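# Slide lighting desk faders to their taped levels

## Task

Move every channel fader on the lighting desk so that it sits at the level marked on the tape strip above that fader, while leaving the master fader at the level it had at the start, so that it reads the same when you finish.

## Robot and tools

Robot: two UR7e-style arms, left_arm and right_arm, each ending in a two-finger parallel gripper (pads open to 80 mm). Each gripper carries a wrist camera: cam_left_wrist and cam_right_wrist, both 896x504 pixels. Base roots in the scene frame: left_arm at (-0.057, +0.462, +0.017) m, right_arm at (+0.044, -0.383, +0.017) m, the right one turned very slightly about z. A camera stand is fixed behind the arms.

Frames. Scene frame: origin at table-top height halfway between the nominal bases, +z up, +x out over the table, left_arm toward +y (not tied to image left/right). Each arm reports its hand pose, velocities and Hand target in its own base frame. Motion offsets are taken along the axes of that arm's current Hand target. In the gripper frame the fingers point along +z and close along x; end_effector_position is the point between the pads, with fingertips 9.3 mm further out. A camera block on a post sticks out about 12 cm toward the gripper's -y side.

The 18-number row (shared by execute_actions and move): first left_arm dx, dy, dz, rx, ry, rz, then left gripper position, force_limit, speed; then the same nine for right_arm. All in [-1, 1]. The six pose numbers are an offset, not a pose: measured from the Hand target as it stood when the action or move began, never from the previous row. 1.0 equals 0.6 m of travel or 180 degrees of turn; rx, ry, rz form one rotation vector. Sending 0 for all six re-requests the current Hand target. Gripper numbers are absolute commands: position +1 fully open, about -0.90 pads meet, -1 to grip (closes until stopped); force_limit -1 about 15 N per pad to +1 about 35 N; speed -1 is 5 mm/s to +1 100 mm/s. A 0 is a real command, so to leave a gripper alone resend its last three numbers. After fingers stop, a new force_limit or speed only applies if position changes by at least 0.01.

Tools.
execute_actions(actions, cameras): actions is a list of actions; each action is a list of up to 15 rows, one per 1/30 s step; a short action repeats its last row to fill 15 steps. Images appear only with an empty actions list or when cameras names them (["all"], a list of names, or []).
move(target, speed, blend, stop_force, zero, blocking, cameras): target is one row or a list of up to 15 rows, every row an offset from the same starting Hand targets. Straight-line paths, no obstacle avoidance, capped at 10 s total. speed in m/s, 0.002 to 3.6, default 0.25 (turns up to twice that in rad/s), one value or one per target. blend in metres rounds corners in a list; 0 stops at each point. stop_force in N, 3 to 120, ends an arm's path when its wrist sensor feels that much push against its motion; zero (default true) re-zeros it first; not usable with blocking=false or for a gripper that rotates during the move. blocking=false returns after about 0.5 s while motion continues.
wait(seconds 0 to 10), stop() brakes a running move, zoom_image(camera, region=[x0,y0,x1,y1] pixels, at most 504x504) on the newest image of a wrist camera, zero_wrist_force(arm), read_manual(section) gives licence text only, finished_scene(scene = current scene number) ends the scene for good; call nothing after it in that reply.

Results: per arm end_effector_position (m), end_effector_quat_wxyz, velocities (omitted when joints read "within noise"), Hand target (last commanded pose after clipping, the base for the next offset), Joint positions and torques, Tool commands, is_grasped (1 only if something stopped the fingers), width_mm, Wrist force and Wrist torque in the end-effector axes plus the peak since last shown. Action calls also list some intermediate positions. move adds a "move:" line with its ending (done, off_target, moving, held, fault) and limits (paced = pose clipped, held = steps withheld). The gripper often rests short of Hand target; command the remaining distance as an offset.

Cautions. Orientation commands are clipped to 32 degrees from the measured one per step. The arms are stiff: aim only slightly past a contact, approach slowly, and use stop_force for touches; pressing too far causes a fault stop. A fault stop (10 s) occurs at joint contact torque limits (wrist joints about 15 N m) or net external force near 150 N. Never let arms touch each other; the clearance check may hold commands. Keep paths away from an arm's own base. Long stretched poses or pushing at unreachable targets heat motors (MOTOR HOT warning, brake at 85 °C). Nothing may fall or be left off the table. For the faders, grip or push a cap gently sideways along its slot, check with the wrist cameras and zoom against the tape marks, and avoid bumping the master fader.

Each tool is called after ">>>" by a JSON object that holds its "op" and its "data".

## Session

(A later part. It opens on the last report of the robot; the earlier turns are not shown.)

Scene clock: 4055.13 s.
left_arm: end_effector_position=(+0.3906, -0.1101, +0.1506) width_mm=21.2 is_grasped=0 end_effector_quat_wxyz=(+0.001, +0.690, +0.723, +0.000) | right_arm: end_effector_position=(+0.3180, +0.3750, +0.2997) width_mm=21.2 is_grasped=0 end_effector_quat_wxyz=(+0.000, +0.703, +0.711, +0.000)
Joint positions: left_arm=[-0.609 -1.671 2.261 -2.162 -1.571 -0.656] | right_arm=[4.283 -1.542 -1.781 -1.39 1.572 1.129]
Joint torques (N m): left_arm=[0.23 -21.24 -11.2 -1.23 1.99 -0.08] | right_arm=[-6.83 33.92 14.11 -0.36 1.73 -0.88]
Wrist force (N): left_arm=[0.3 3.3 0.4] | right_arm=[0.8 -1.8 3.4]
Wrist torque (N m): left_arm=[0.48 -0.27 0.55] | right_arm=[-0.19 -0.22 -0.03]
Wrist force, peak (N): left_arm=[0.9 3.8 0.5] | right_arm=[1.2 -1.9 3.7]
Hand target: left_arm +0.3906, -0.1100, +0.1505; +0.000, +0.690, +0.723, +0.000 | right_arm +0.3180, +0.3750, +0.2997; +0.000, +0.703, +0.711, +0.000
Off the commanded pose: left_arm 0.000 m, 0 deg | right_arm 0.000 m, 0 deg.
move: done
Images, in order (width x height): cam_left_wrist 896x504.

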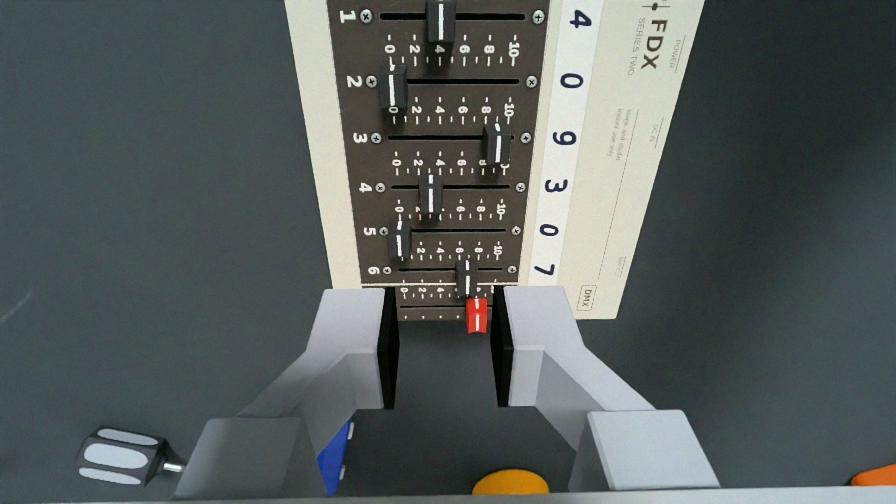

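>>> {"op": "move", "data": {"target": [[-0.0083,0.0333,0.157,0,0,0,-0.4,0,0,0,0,0,0,0,0,-0.4,0,0],[0.016,0.0333,0.157,0,0,0,-0.4,0,0,0,0,0,0,0,0,-0.4,0,0],[0.016,0.0333,0.1,0,-0.0167,0,-0.4,0,0,0,0,0,0,0,0,-0.4,0,0],[0,0,0,0,0,0,-0.4,0,0,0,0,0,0,0,0,-0.4,0,0]], "speed": [0.2,0.05,0.2,0.4], "blend": [0.003,0,0.005,0], "cameras": ["cam_left_wrist"]}}

>>> {"op": "zoom_image", "data": {"camera": "cam_left_wrist", "region": [390, 145, 490, 201]}}

>>> {"op": "move", "data": {"target": [[0.0059,0.0333,0.157,0,0,0,-0.4,0,0,0,0,0,0,0,0,-0.4,0,0],[-0.0192,0.0333,0.157,0,0,0,-0.4,0,0,0,0,0,0,0,0,-0.4,0,0],[-0.0192,0.0333,0.1,0,-0.0167,0,-0.4,0,0,0,0,0,0,0,0,-0.4,0,0],[0,0,0,0,0,0,-0.4,0,0,0,0,0,0,0,0,-0.4,0,0]], "speed": [0.2,0.05,0.2,0.4], "blend": [0.003,0,0.005,0], "cameras": ["cam_left_wrist"]}}

>>> {"op": "zoom_image", "data": {"camera": "cam_left_wrist", "region": [390, 145, 490, 201]}}

Scene clock: 4074.50 s.
left_arm: end_effector_position=(+0.3905, -0.1099, +0.1505) width_mm=21.2 is_grasped=0 end_effector_quat_wxyz=(+0.000, +0.690, +0.723, +0.000) | right_arm: end_effector_position=(+0.3180, +0.3750, +0.2997) width_mm=21.2 is_grasped=0 end_effector_quat_wxyz=(+0.000, +0.703, +0.711, +0.000)
Joint positions: left_arm=[-0.609 -1.671 2.261 -2.161 -1.571 -0.656] | right_arm=[4.283 -1.542 -1.781 -1.39 1.572 1.129]
Joint torques (N m): left_arm=[-10.4 -23.02 -26.98 -0.15 0.66 -1.68] | right_arm=[-12.88 33.53 14.13 -0.17 2.02 -1.11]
Wrist force (N): left_arm=[0.4 3.2 0.2] | right_arm=[0.9 -2.1 3.3]
Wrist torque (N m): left_arm=[0.46 -0.27 0.54] | right_arm=[-0.23 -0.23 -0.02]
Wrist force, peak (N): left_arm=[1.3 4.2 3.6] | right_arm=[1.4 -2.1 3.5]
Hand target: left_arm +0.3906, -0.1100, +0.1505; +0.000, +0.690, +0.723, +0.000 | right_arm +0.3180, +0.3750, +0.2997; +0.000, +0.703, +0.711, +0.000
Off the commanded pose: left_arm 0.000 m, 0 deg | right_arm 0.000 m, 0 deg.
move: done
Images, in order (width x height): cam_left_wrist 896x504.

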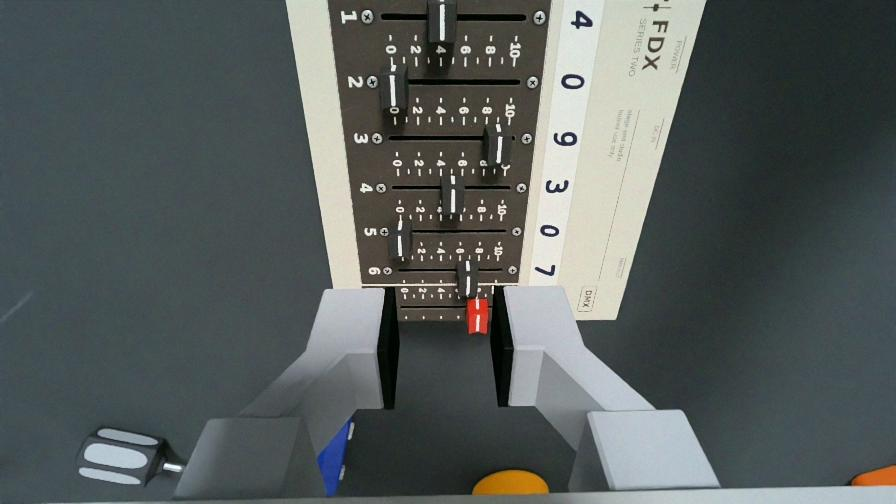

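Scaled by 5.040 from the camera's 896x504 image, which has a finer 1280x720 frame.

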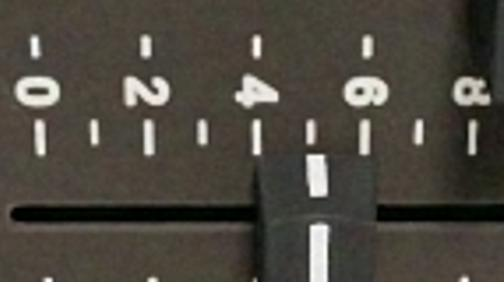

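Scene clock: 4076.47 s.
left_arm: end_effector_position=(+0.3905, -0.1100, +0.1505) width_mm=21.2 is_grasped=0 end_effector_quat_wxyz=(+0.000, +0.690, +0.723, +0.000) | right_arm: end_effector_position=(+0.3180, +0.3750, +0.2997) width_mm=21.2 is_grasped=0 end_effector_quat_wxyz=(+0.000, +0.703, +0.711, +0.000)
Joint positions: left_arm=[-0.609 -1.671 2.261 -2.161 -1.571 -0.656] | right_arm=[4.283 -1.542 -1.781 -1.39 1.572 1.129]
Joint torques (N m): left_arm=[10.27 -23.19 -19.82 -0.07 0.94 0.39] | right_arm=[-11.88 33.85 15.04 -0.26 1.89 -1.2]
Wrist force (N): left_arm=[0.3 3.3 0.2] | right_arm=[1.3 -1.8 3.7]
Wrist torque (N m): left_arm=[0.47 -0.26 0.55] | right_arm=[-0.19 -0.28 -0.03]
Wrist force, peak (N): left_arm=[0.8 4.8 2.9] | right_arm=[1.2 -2.0 3.6]
Hand target: left_arm +0.3906, -0.1100, +0.1505; +0.000, +0.690, +0.723, +0.000 | right_arm +0.3180, +0.3750, +0.2997; +0.000, +0.703, +0.711, +0.000
Off the commanded pose: left_arm 0.000 m, 0 deg | right_arm 0.000 m, 0 deg.
move: done
Images, in order (width x height): cam_left_wrist 896x504.

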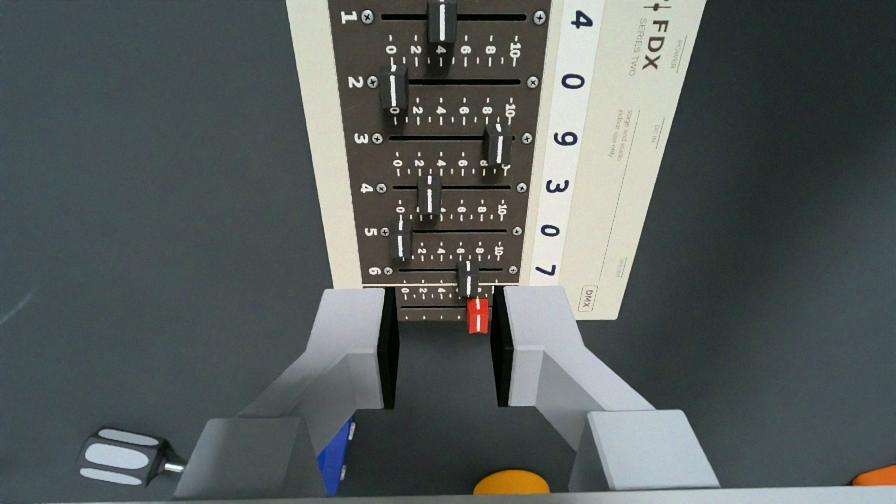

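Scaled by 5.040 from the camera's 896x504 image, which has a finer 1280x720 frame.

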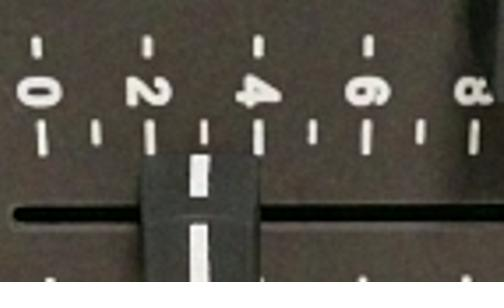

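>>> {"op": "zoom_image", "data": {"camera": "cam_left_wrist", "region": [340, 0, 600, 290]}}

Scaled by 1.738 from the camera's 896x504 image, which has a finer 1280x720 frame.

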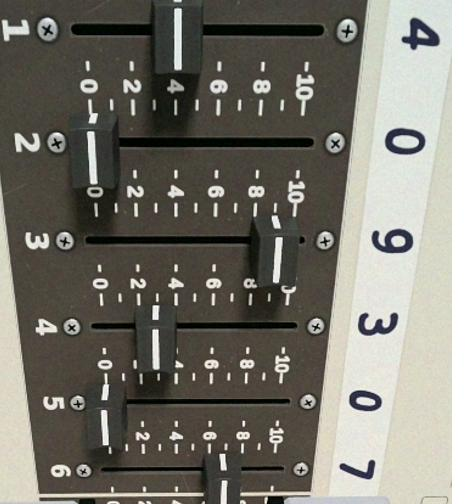

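>>> {"op": "move", "data": {"target": [[0,0,0,0,-0.0167,0,-0.4,0,0,0,0,0,0,0,0,-0.4,0,0],[0,0,0,0,0,0,-0.4,0,0,0,0,0,0,0,0,-0.4,0,0]], "speed": [0.3,0.3], "cameras": ["cam_left_wrist"]}}

>>> {"op": "zoom_image", "data": {"camera": "cam_left_wrist", "region": [340, 0, 560, 124]}}

Scene clock: 4128.40 s.
left_arm: end_effector_position=(+0.3906, -0.1101, +0.1506) width_mm=21.2 is_grasped=0 end_effector_quat_wxyz=(+0.001, +0.690, +0.723, +0.000) | right_arm: end_effector_position=(+0.3180, +0.3750, +0.2997) width_mm=21.2 is_grasped=0 end_effector_quat_wxyz=(+0.000, +0.703, +0.711, +0.000)
Joint positions: left_arm=[-0.609 -1.671 2.261 -2.162 -1.571 -0.656] | right_arm=[4.283 -1.542 -1.781 -1.39 1.572 1.129]
Joint torques (N m): left_arm=[0.88 -21.39 -10.89 -1.34 2.02 -0.1] | right_arm=[-13.53 34.06 14.36 -0.17 1.72 -0.97]
Wrist force (N): left_arm=[0.4 3.2 0.5] | right_arm=[1.1 -2.0 3.4]
Wrist torque (N m): left_arm=[0.46 -0.27 0.54] | right_arm=[-0.21 -0.25 -0.03]
Wrist force, peak (N): left_arm=[0.6 3.8 0.5] | right_arm=[1.4 -1.9 3.6]
Hand target: left_arm +0.3906, -0.1100, +0.1505; +0.000, +0.690, +0.723, +0.000 | right_arm +0.3180, +0.3750, +0.2997; +0.000, +0.703, +0.711, +0.000
Off the commanded pose: left_arm 0.000 m, 0 deg | right_arm 0.000 m, 0 deg.
move: done
Images, in order (width x height): cam_left_wrist 896x504.

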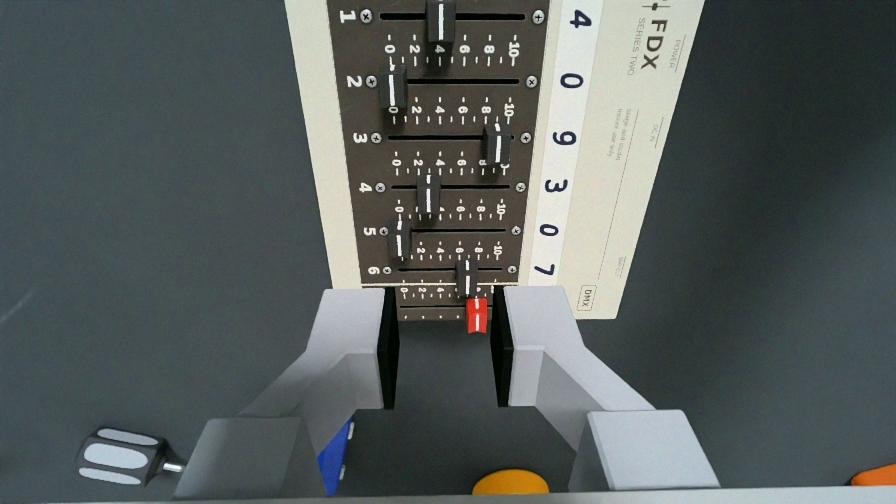

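Scaled by 2.291 from the camera's 896x504 image, which has a finer 1280x720 frame.

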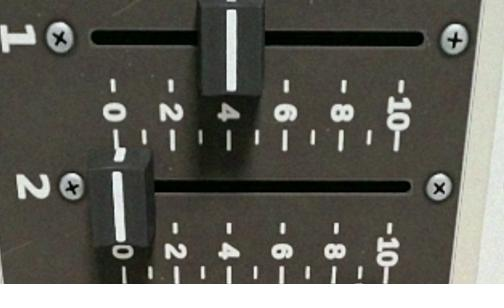

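>>> {"op": "finished_scene", "data": {"scene": 1}}

The scene is finished: the task was done.


## Next scene

The same job, from a new start.

>>> {"op": "execute_actions", "data": {"actions": []}}

Scene clock: 0.00 s.
left_arm: end_effector_position=(+0.2544, -0.2415, +0.1326) width_mm=79.9 is_grasped=0 end_effector_quat_wxyz=(-0.145, +0.930, +0.334, -0.053) | right_arm: end_effector_position=(+0.2019, -0.2104, +0.0986) width_mm=79.9 is_grasped=0 end_effector_quat_wxyz=(+0.050, +0.385, +0.811, +0.437)
Joint positions: left_arm=[-1.104 -1.634 2.223 -1.858 -1.64 -0.212] | right_arm=[2.24 -1.627 -2.449 -1.048 2.409 -1.773]
Joint velocities: within noise
Joint torques (N m): no reading
Wrist force (N): no reading
Wrist torque (N m): no reading
Wrist force, peak (N): no reading
Hand target: left_arm +0.2544, -0.2415, +0.1326; -0.145, +0.930, +0.334, -0.053 | right_arm +0.2019, -0.2104, +0.0986; +0.050, +0.385, +0.811, +0.437
Tool commands: left_gripper/position=+0.998 left_gripper/force_limit=+1.0 left_gripper/speed=+1.0 right_gripper/position=+0.996 right_gripper/force_limit=+1.0 right_gripper/speed=+1.0

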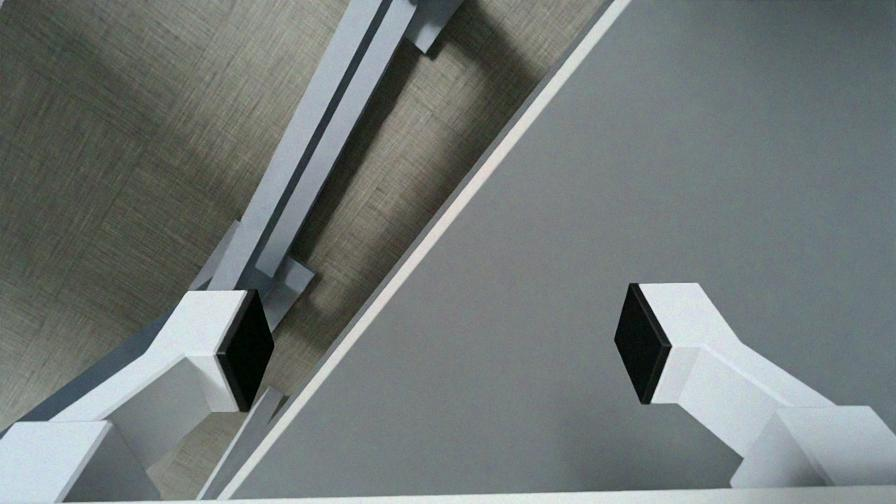

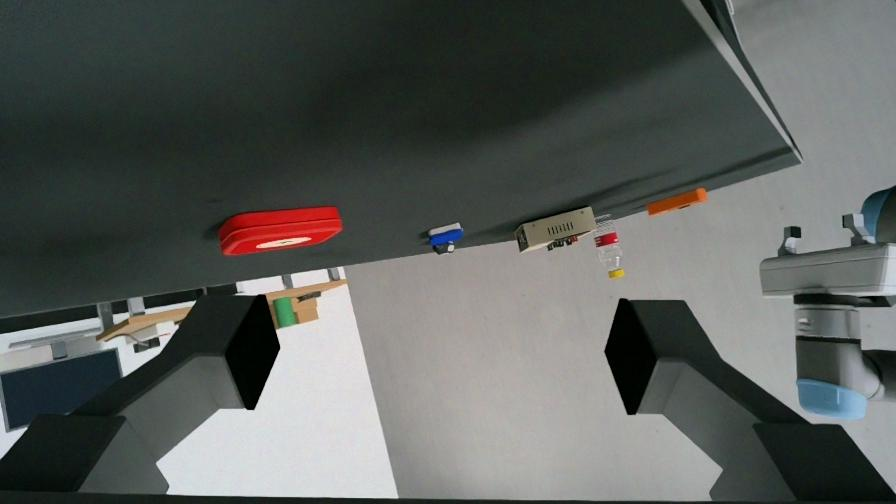

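>>> {"op": "move", "data": {"target": [0.31,-0.0605,-0.379,-0.0924,-0.0429,-0.278,-0.4,0,0,0,0,0,0,0,0,0.996,1,1], "speed": 0.6, "cameras": ["cam_left_wrist"]}}

Scene clock: 33.40 s.
left_arm: end_effector_position=(+0.4202, -0.1496, +0.3598) width_mm=21.2 is_grasped=0 end_effector_quat_wxyz=(+0.000, +0.707, +0.707, +0.000) | right_arm: end_effector_position=(+0.2019, -0.2104, +0.0986) width_mm=79.9 is_grasped=0 end_effector_quat_wxyz=(+0.050, +0.385, +0.811, +0.437)
Joint positions: left_arm=[-0.645 -1.727 1.742 -1.585 -1.571 -0.645] | right_arm=[2.24 -1.627 -2.449 -1.048 2.409 -1.773]
Joint torques (N m): left_arm=[-0.48 -21.9 -32.7 -4.04 -1.37 -1.92] | right_arm=[-0.96 19.58 15.34 1.76 1.31 0.12]
Wrist force (N): left_arm=[-0.7 0.4 0.7] | right_arm=[0.2 -0.1 -0.2]
Wrist torque (N m): left_arm=[0.10 0.04 -0.06] | right_arm=[-0.02 -0.04 0.00]
Wrist force, peak (N): left_arm=[-1.5 0.7 1.7] | right_arm=[0.3 -0.5 -0.2]
Hand target: left_arm +0.4203, -0.1496, +0.3599; +0.000, +0.707, +0.707, +0.000 | right_arm +0.2019, -0.2104, +0.0986; +0.050, +0.385, +0.811, +0.437
Off the commanded pose: left_arm 0.000 m, 0 deg | right_arm 0.000 m, 0 deg.
move: done
Images, in order (width x height): cam_left_wrist 896x504.

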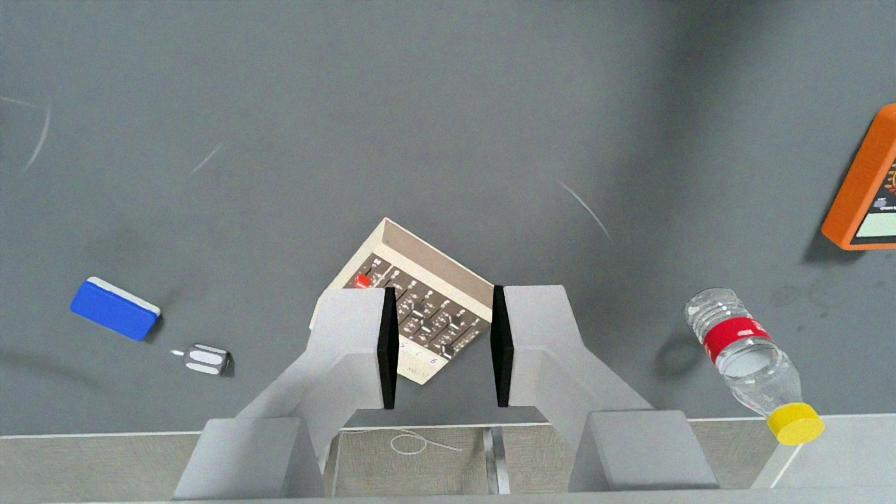

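>>> {"op": "zoom_image", "data": {"camera": "cam_left_wrist", "region": [300, 210, 510, 390]}}

Scaled by 2.400 from the camera's 896x504 image, which has a finer 1280x720 frame.

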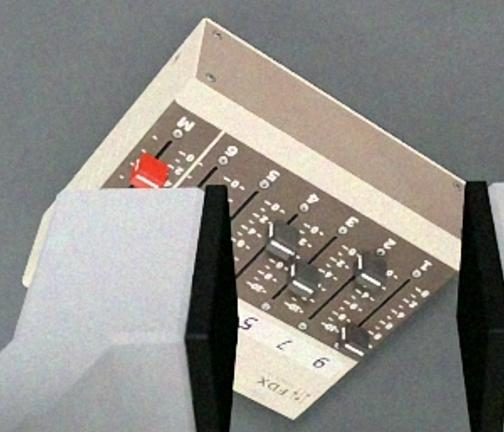

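>>> {"op": "move", "data": {"target": [-0.0365,0.5008,0.3498,0,0,0.715,-0.4,0,0,0,0,0,0,0,0,0.996,1,1], "speed": 0.7, "cameras": []}}

>>> {"op": "move", "data": {"target": [[0,0,0,0,-0.0167,0,-0.4,0,0,0,0,0,0,0,0,0.996,1,1],[0,0,0,0,0,0,-0.4,0,0,0,0,0,0,0,0,0.996,1,1]], "speed": 0.3, "cameras": ["cam_left_wrist"]}}

>>> {"op": "zoom_image", "data": {"camera": "cam_left_wrist", "region": [340, 0, 560, 124]}}

>>> {"op": "zoom_image", "data": {"camera": "cam_left_wrist", "region": [340, 180, 560, 304]}}

Scene clock: 104.00 s.
left_arm: end_effector_position=(+0.7208, -0.1717, +0.1501) width_mm=21.2 is_grasped=0 end_effector_quat_wxyz=(+0.000, +0.943, -0.332, +0.000) | right_arm: end_effector_position=(+0.2019, -0.2104, +0.0986) width_mm=79.9 is_grasped=0 end_effector_quat_wxyz=(+0.050, +0.385, +0.811, +0.437)
Joint positions: left_arm=[-0.415 -0.913 1.256 -1.914 -1.571 1.832] | right_arm=[2.24 -1.627 -2.449 -1.048 2.409 -1.773]
Joint torques (N m): left_arm=[-12.29 -43.13 -21.58 -4.57 0.5 1.47] | right_arm=[-2.03 19.48 14.8 1.8 1.15 0.3]
Wrist force (N): left_arm=[-0.7 -0.4 0.1] | right_arm=[0.0 -0.2 -0.2]
Wrist torque (N m): left_arm=[-0.01 0.06 -0.17] | right_arm=[-0.03 -0.01 0.00]
Wrist force, peak (N): left_arm=[0.1 -1.1 1.2] | right_arm=[0.5 -0.5 -0.2]
Hand target: left_arm +0.7208, -0.1718, +0.1501; +0.000, +0.943, -0.332, +0.000 | right_arm +0.2019, -0.2104, +0.0986; +0.050, +0.385, +0.811, +0.437
Off the commanded pose: left_arm 0.000 m, 0 deg | right_arm 0.000 m, 0 deg.
move: done
No camera images: "cameras" was empty.

Scene clock: 105.17 s.
left_arm: end_effector_position=(+0.7208, -0.1717, +0.1501) width_mm=21.2 is_grasped=0 end_effector_quat_wxyz=(+0.000, +0.943, -0.332, +0.000) | right_arm: end_effector_position=(+0.2019, -0.2104, +0.0986) width_mm=79.9 is_grasped=0 end_effector_quat_wxyz=(+0.050, +0.385, +0.811, +0.437)
Joint positions: left_arm=[-0.415 -0.913 1.256 -1.914 -1.571 1.832] | right_arm=[2.24 -1.627 -2.449 -1.048 2.409 -1.773]
Joint torques (N m): left_arm=[-11.71 -51.13 -16.21 -4.45 0.89 -1.78] | right_arm=[-1.51 19.4 15.93 1.91 1.2 0.23]
Wrist force (N): left_arm=[-0.7 -0.6 0.3] | right_arm=[0.1 -0.2 -0.2]
Wrist torque (N m): left_arm=[-0.04 0.05 -0.17] | right_arm=[-0.02 -0.01 0.00]
Wrist force, peak (N): left_arm=[-1.5 -1.0 0.1] | right_arm=[0.7 -0.2 -0.1]
Hand target: left_arm +0.7208, -0.1718, +0.1501; +0.000, +0.943, -0.332, +0.000 | right_arm +0.2019, -0.2104, +0.0986; +0.050, +0.385, +0.811, +0.437
Off the commanded pose: left_arm 0.000 m, 0 deg | right_arm 0.000 m, 0 deg.
move: done
Images, in order (width x height): cam_left_wrist 896x504.

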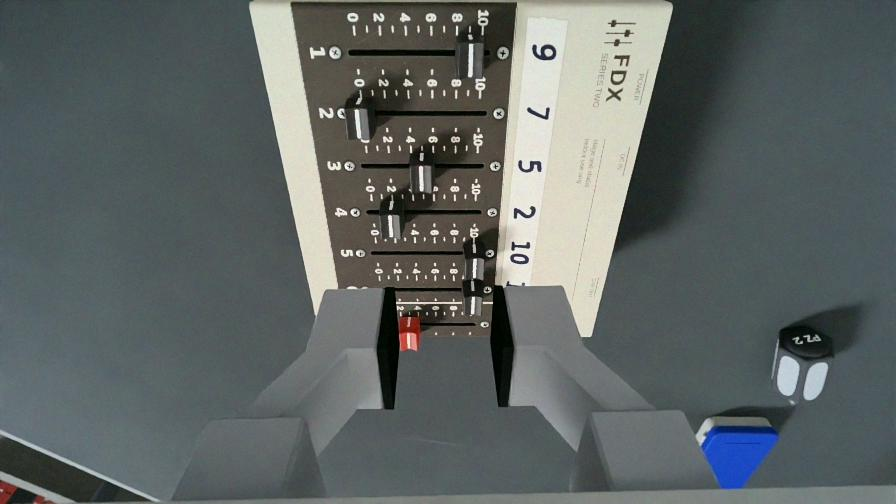

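Scaled by 2.291 from the camera's 896x504 image, which has a finer 1280x720 frame.

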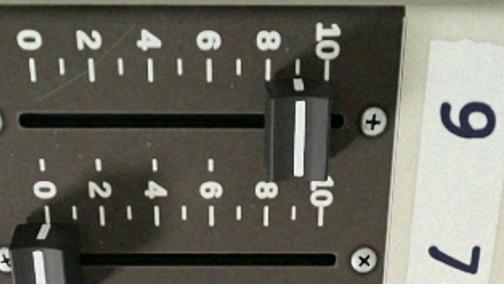

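Scaled by 2.291 from the camera's 896x504 image, which has a finer 1280x720 frame.

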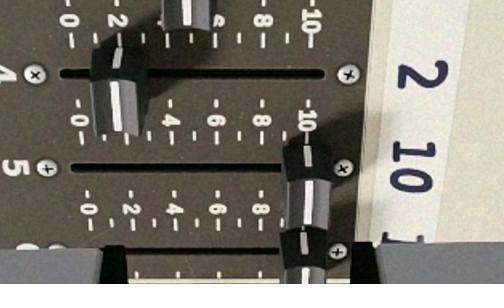

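>>> {"op": "zoom_image", "data": {"camera": "cam_left_wrist", "region": [316, 30, 576, 180]}}

>>> {"op": "zoom_image", "data": {"camera": "cam_left_wrist", "region": [480, 240, 560, 300]}}

Scaled by 1.938 from the camera's 896x504 image, which has a finer 1280x720 frame.

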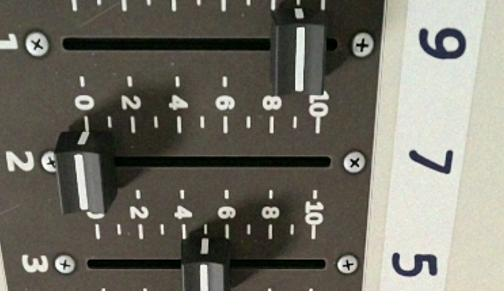

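Scaled by 6.300 from the camera's 896x504 image, which has a finer 1280x720 frame.

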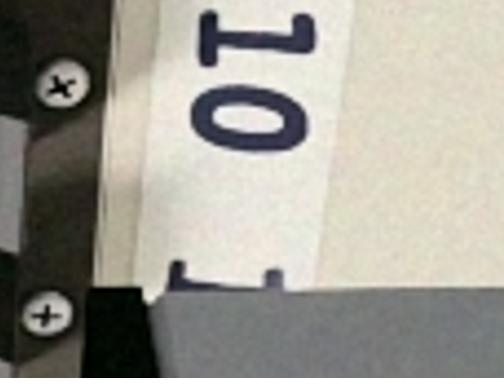

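>>> {"op": "zoom_image", "data": {"camera": "cam_left_wrist", "region": [440, 30, 570, 130]}}

>>> {"op": "move", "data": {"target": [[-0.0534,-0.02,0.157,0,0,0,-0.4,0,0,0,0,0,0,0,0,0.996,1,1],[0.0087,-0.02,0.157,0,0,0,-0.4,0,0,0,0,0,0,0,0,0.996,1,1],[0.0087,-0.02,0.1,0,-0.0167,0,-0.4,0,0,0,0,0,0,0,0,0.996,1,1],[0,0.03,0,0,0,0,-0.4,0,0,0,0,0,0,0,0,0.996,1,1]], "speed": [0.2,0.05,0.2,0.3], "blend": [0.003,0,0.005,0], "cameras": ["cam_left_wrist"]}}

>>> {"op": "zoom_image", "data": {"camera": "cam_left_wrist", "region": [410, 200, 550, 280]}}

>>> {"op": "zoom_image", "data": {"camera": "cam_left_wrist", "region": [400, 30, 540, 110]}}

Scaled by 3.877 from the camera's 896x504 image, which has a finer 1280x720 frame.

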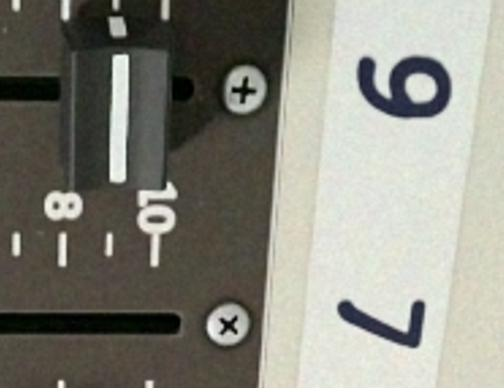

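Scene clock: 159.13 s.
left_arm: end_effector_position=(+0.7095, -0.1859, +0.1500) width_mm=21.2 is_grasped=0 end_effector_quat_wxyz=(+0.000, +0.943, -0.332, +0.000) | right_arm: end_effector_position=(+0.2019, -0.2104, +0.0986) width_mm=79.9 is_grasped=0 end_effector_quat_wxyz=(+0.050, +0.385, +0.811, +0.437)
Joint positions: left_arm=[-0.439 -0.931 1.286 -1.927 -1.571 1.808] | right_arm=[2.24 -1.627 -2.449 -1.048 2.409 -1.773]
Joint torques (N m): left_arm=[7.96 -54.73 -31.87 -4.45 1.62 0.56] | right_arm=[-0.78 20.68 16.24 1.85 1.04 0.5]
Wrist force (N): left_arm=[-0.5 -0.3 0.1] | right_arm=[0.3 -0.1 0.2]
Wrist torque (N m): left_arm=[0.00 0.03 -0.07] | right_arm=[-0.02 -0.04 0.00]
Wrist force, peak (N): left_arm=[-2.4 -1.1 3.0] | right_arm=[0.6 -0.3 -0.1]
Hand target: left_arm +0.7095, -0.1858, +0.1501; +0.000, +0.943, -0.332, +0.000 | right_arm +0.2019, -0.2104, +0.0986; +0.050, +0.385, +0.811, +0.437
Off the commanded pose: left_arm 0.000 m, 0 deg | right_arm 0.000 m, 0 deg.
move: done
Images, in order (width x height): cam_left_wrist 896x504.

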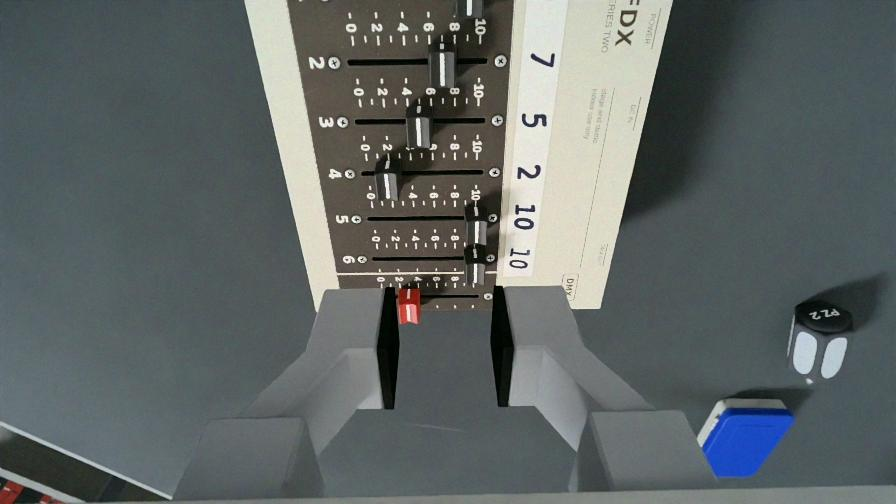

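Scaled by 3.600 from the camera's 896x504 image, which has a finer 1280x720 frame.

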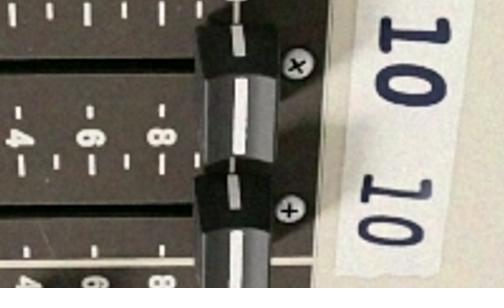

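Scaled by 3.600 from the camera's 896x504 image, which has a finer 1280x720 frame.

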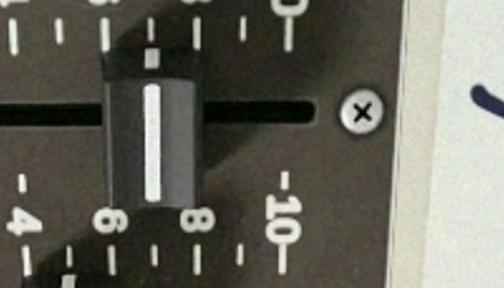

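>>> {"op": "zoom_image", "data": {"camera": "cam_left_wrist", "region": [350, 80, 490, 170]}}

Scaled by 3.600 from the camera's 896x504 image, which has a finer 1280x720 frame.

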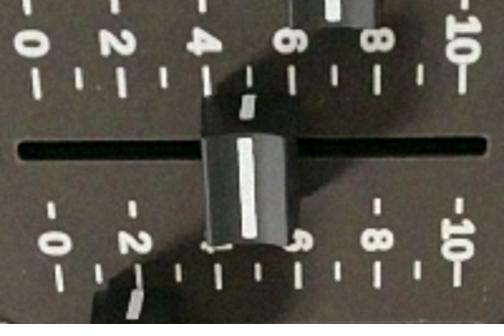

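>>> {"op": "finished_scene", "data": {"scene": 2}}

The scene is finished: the task was done.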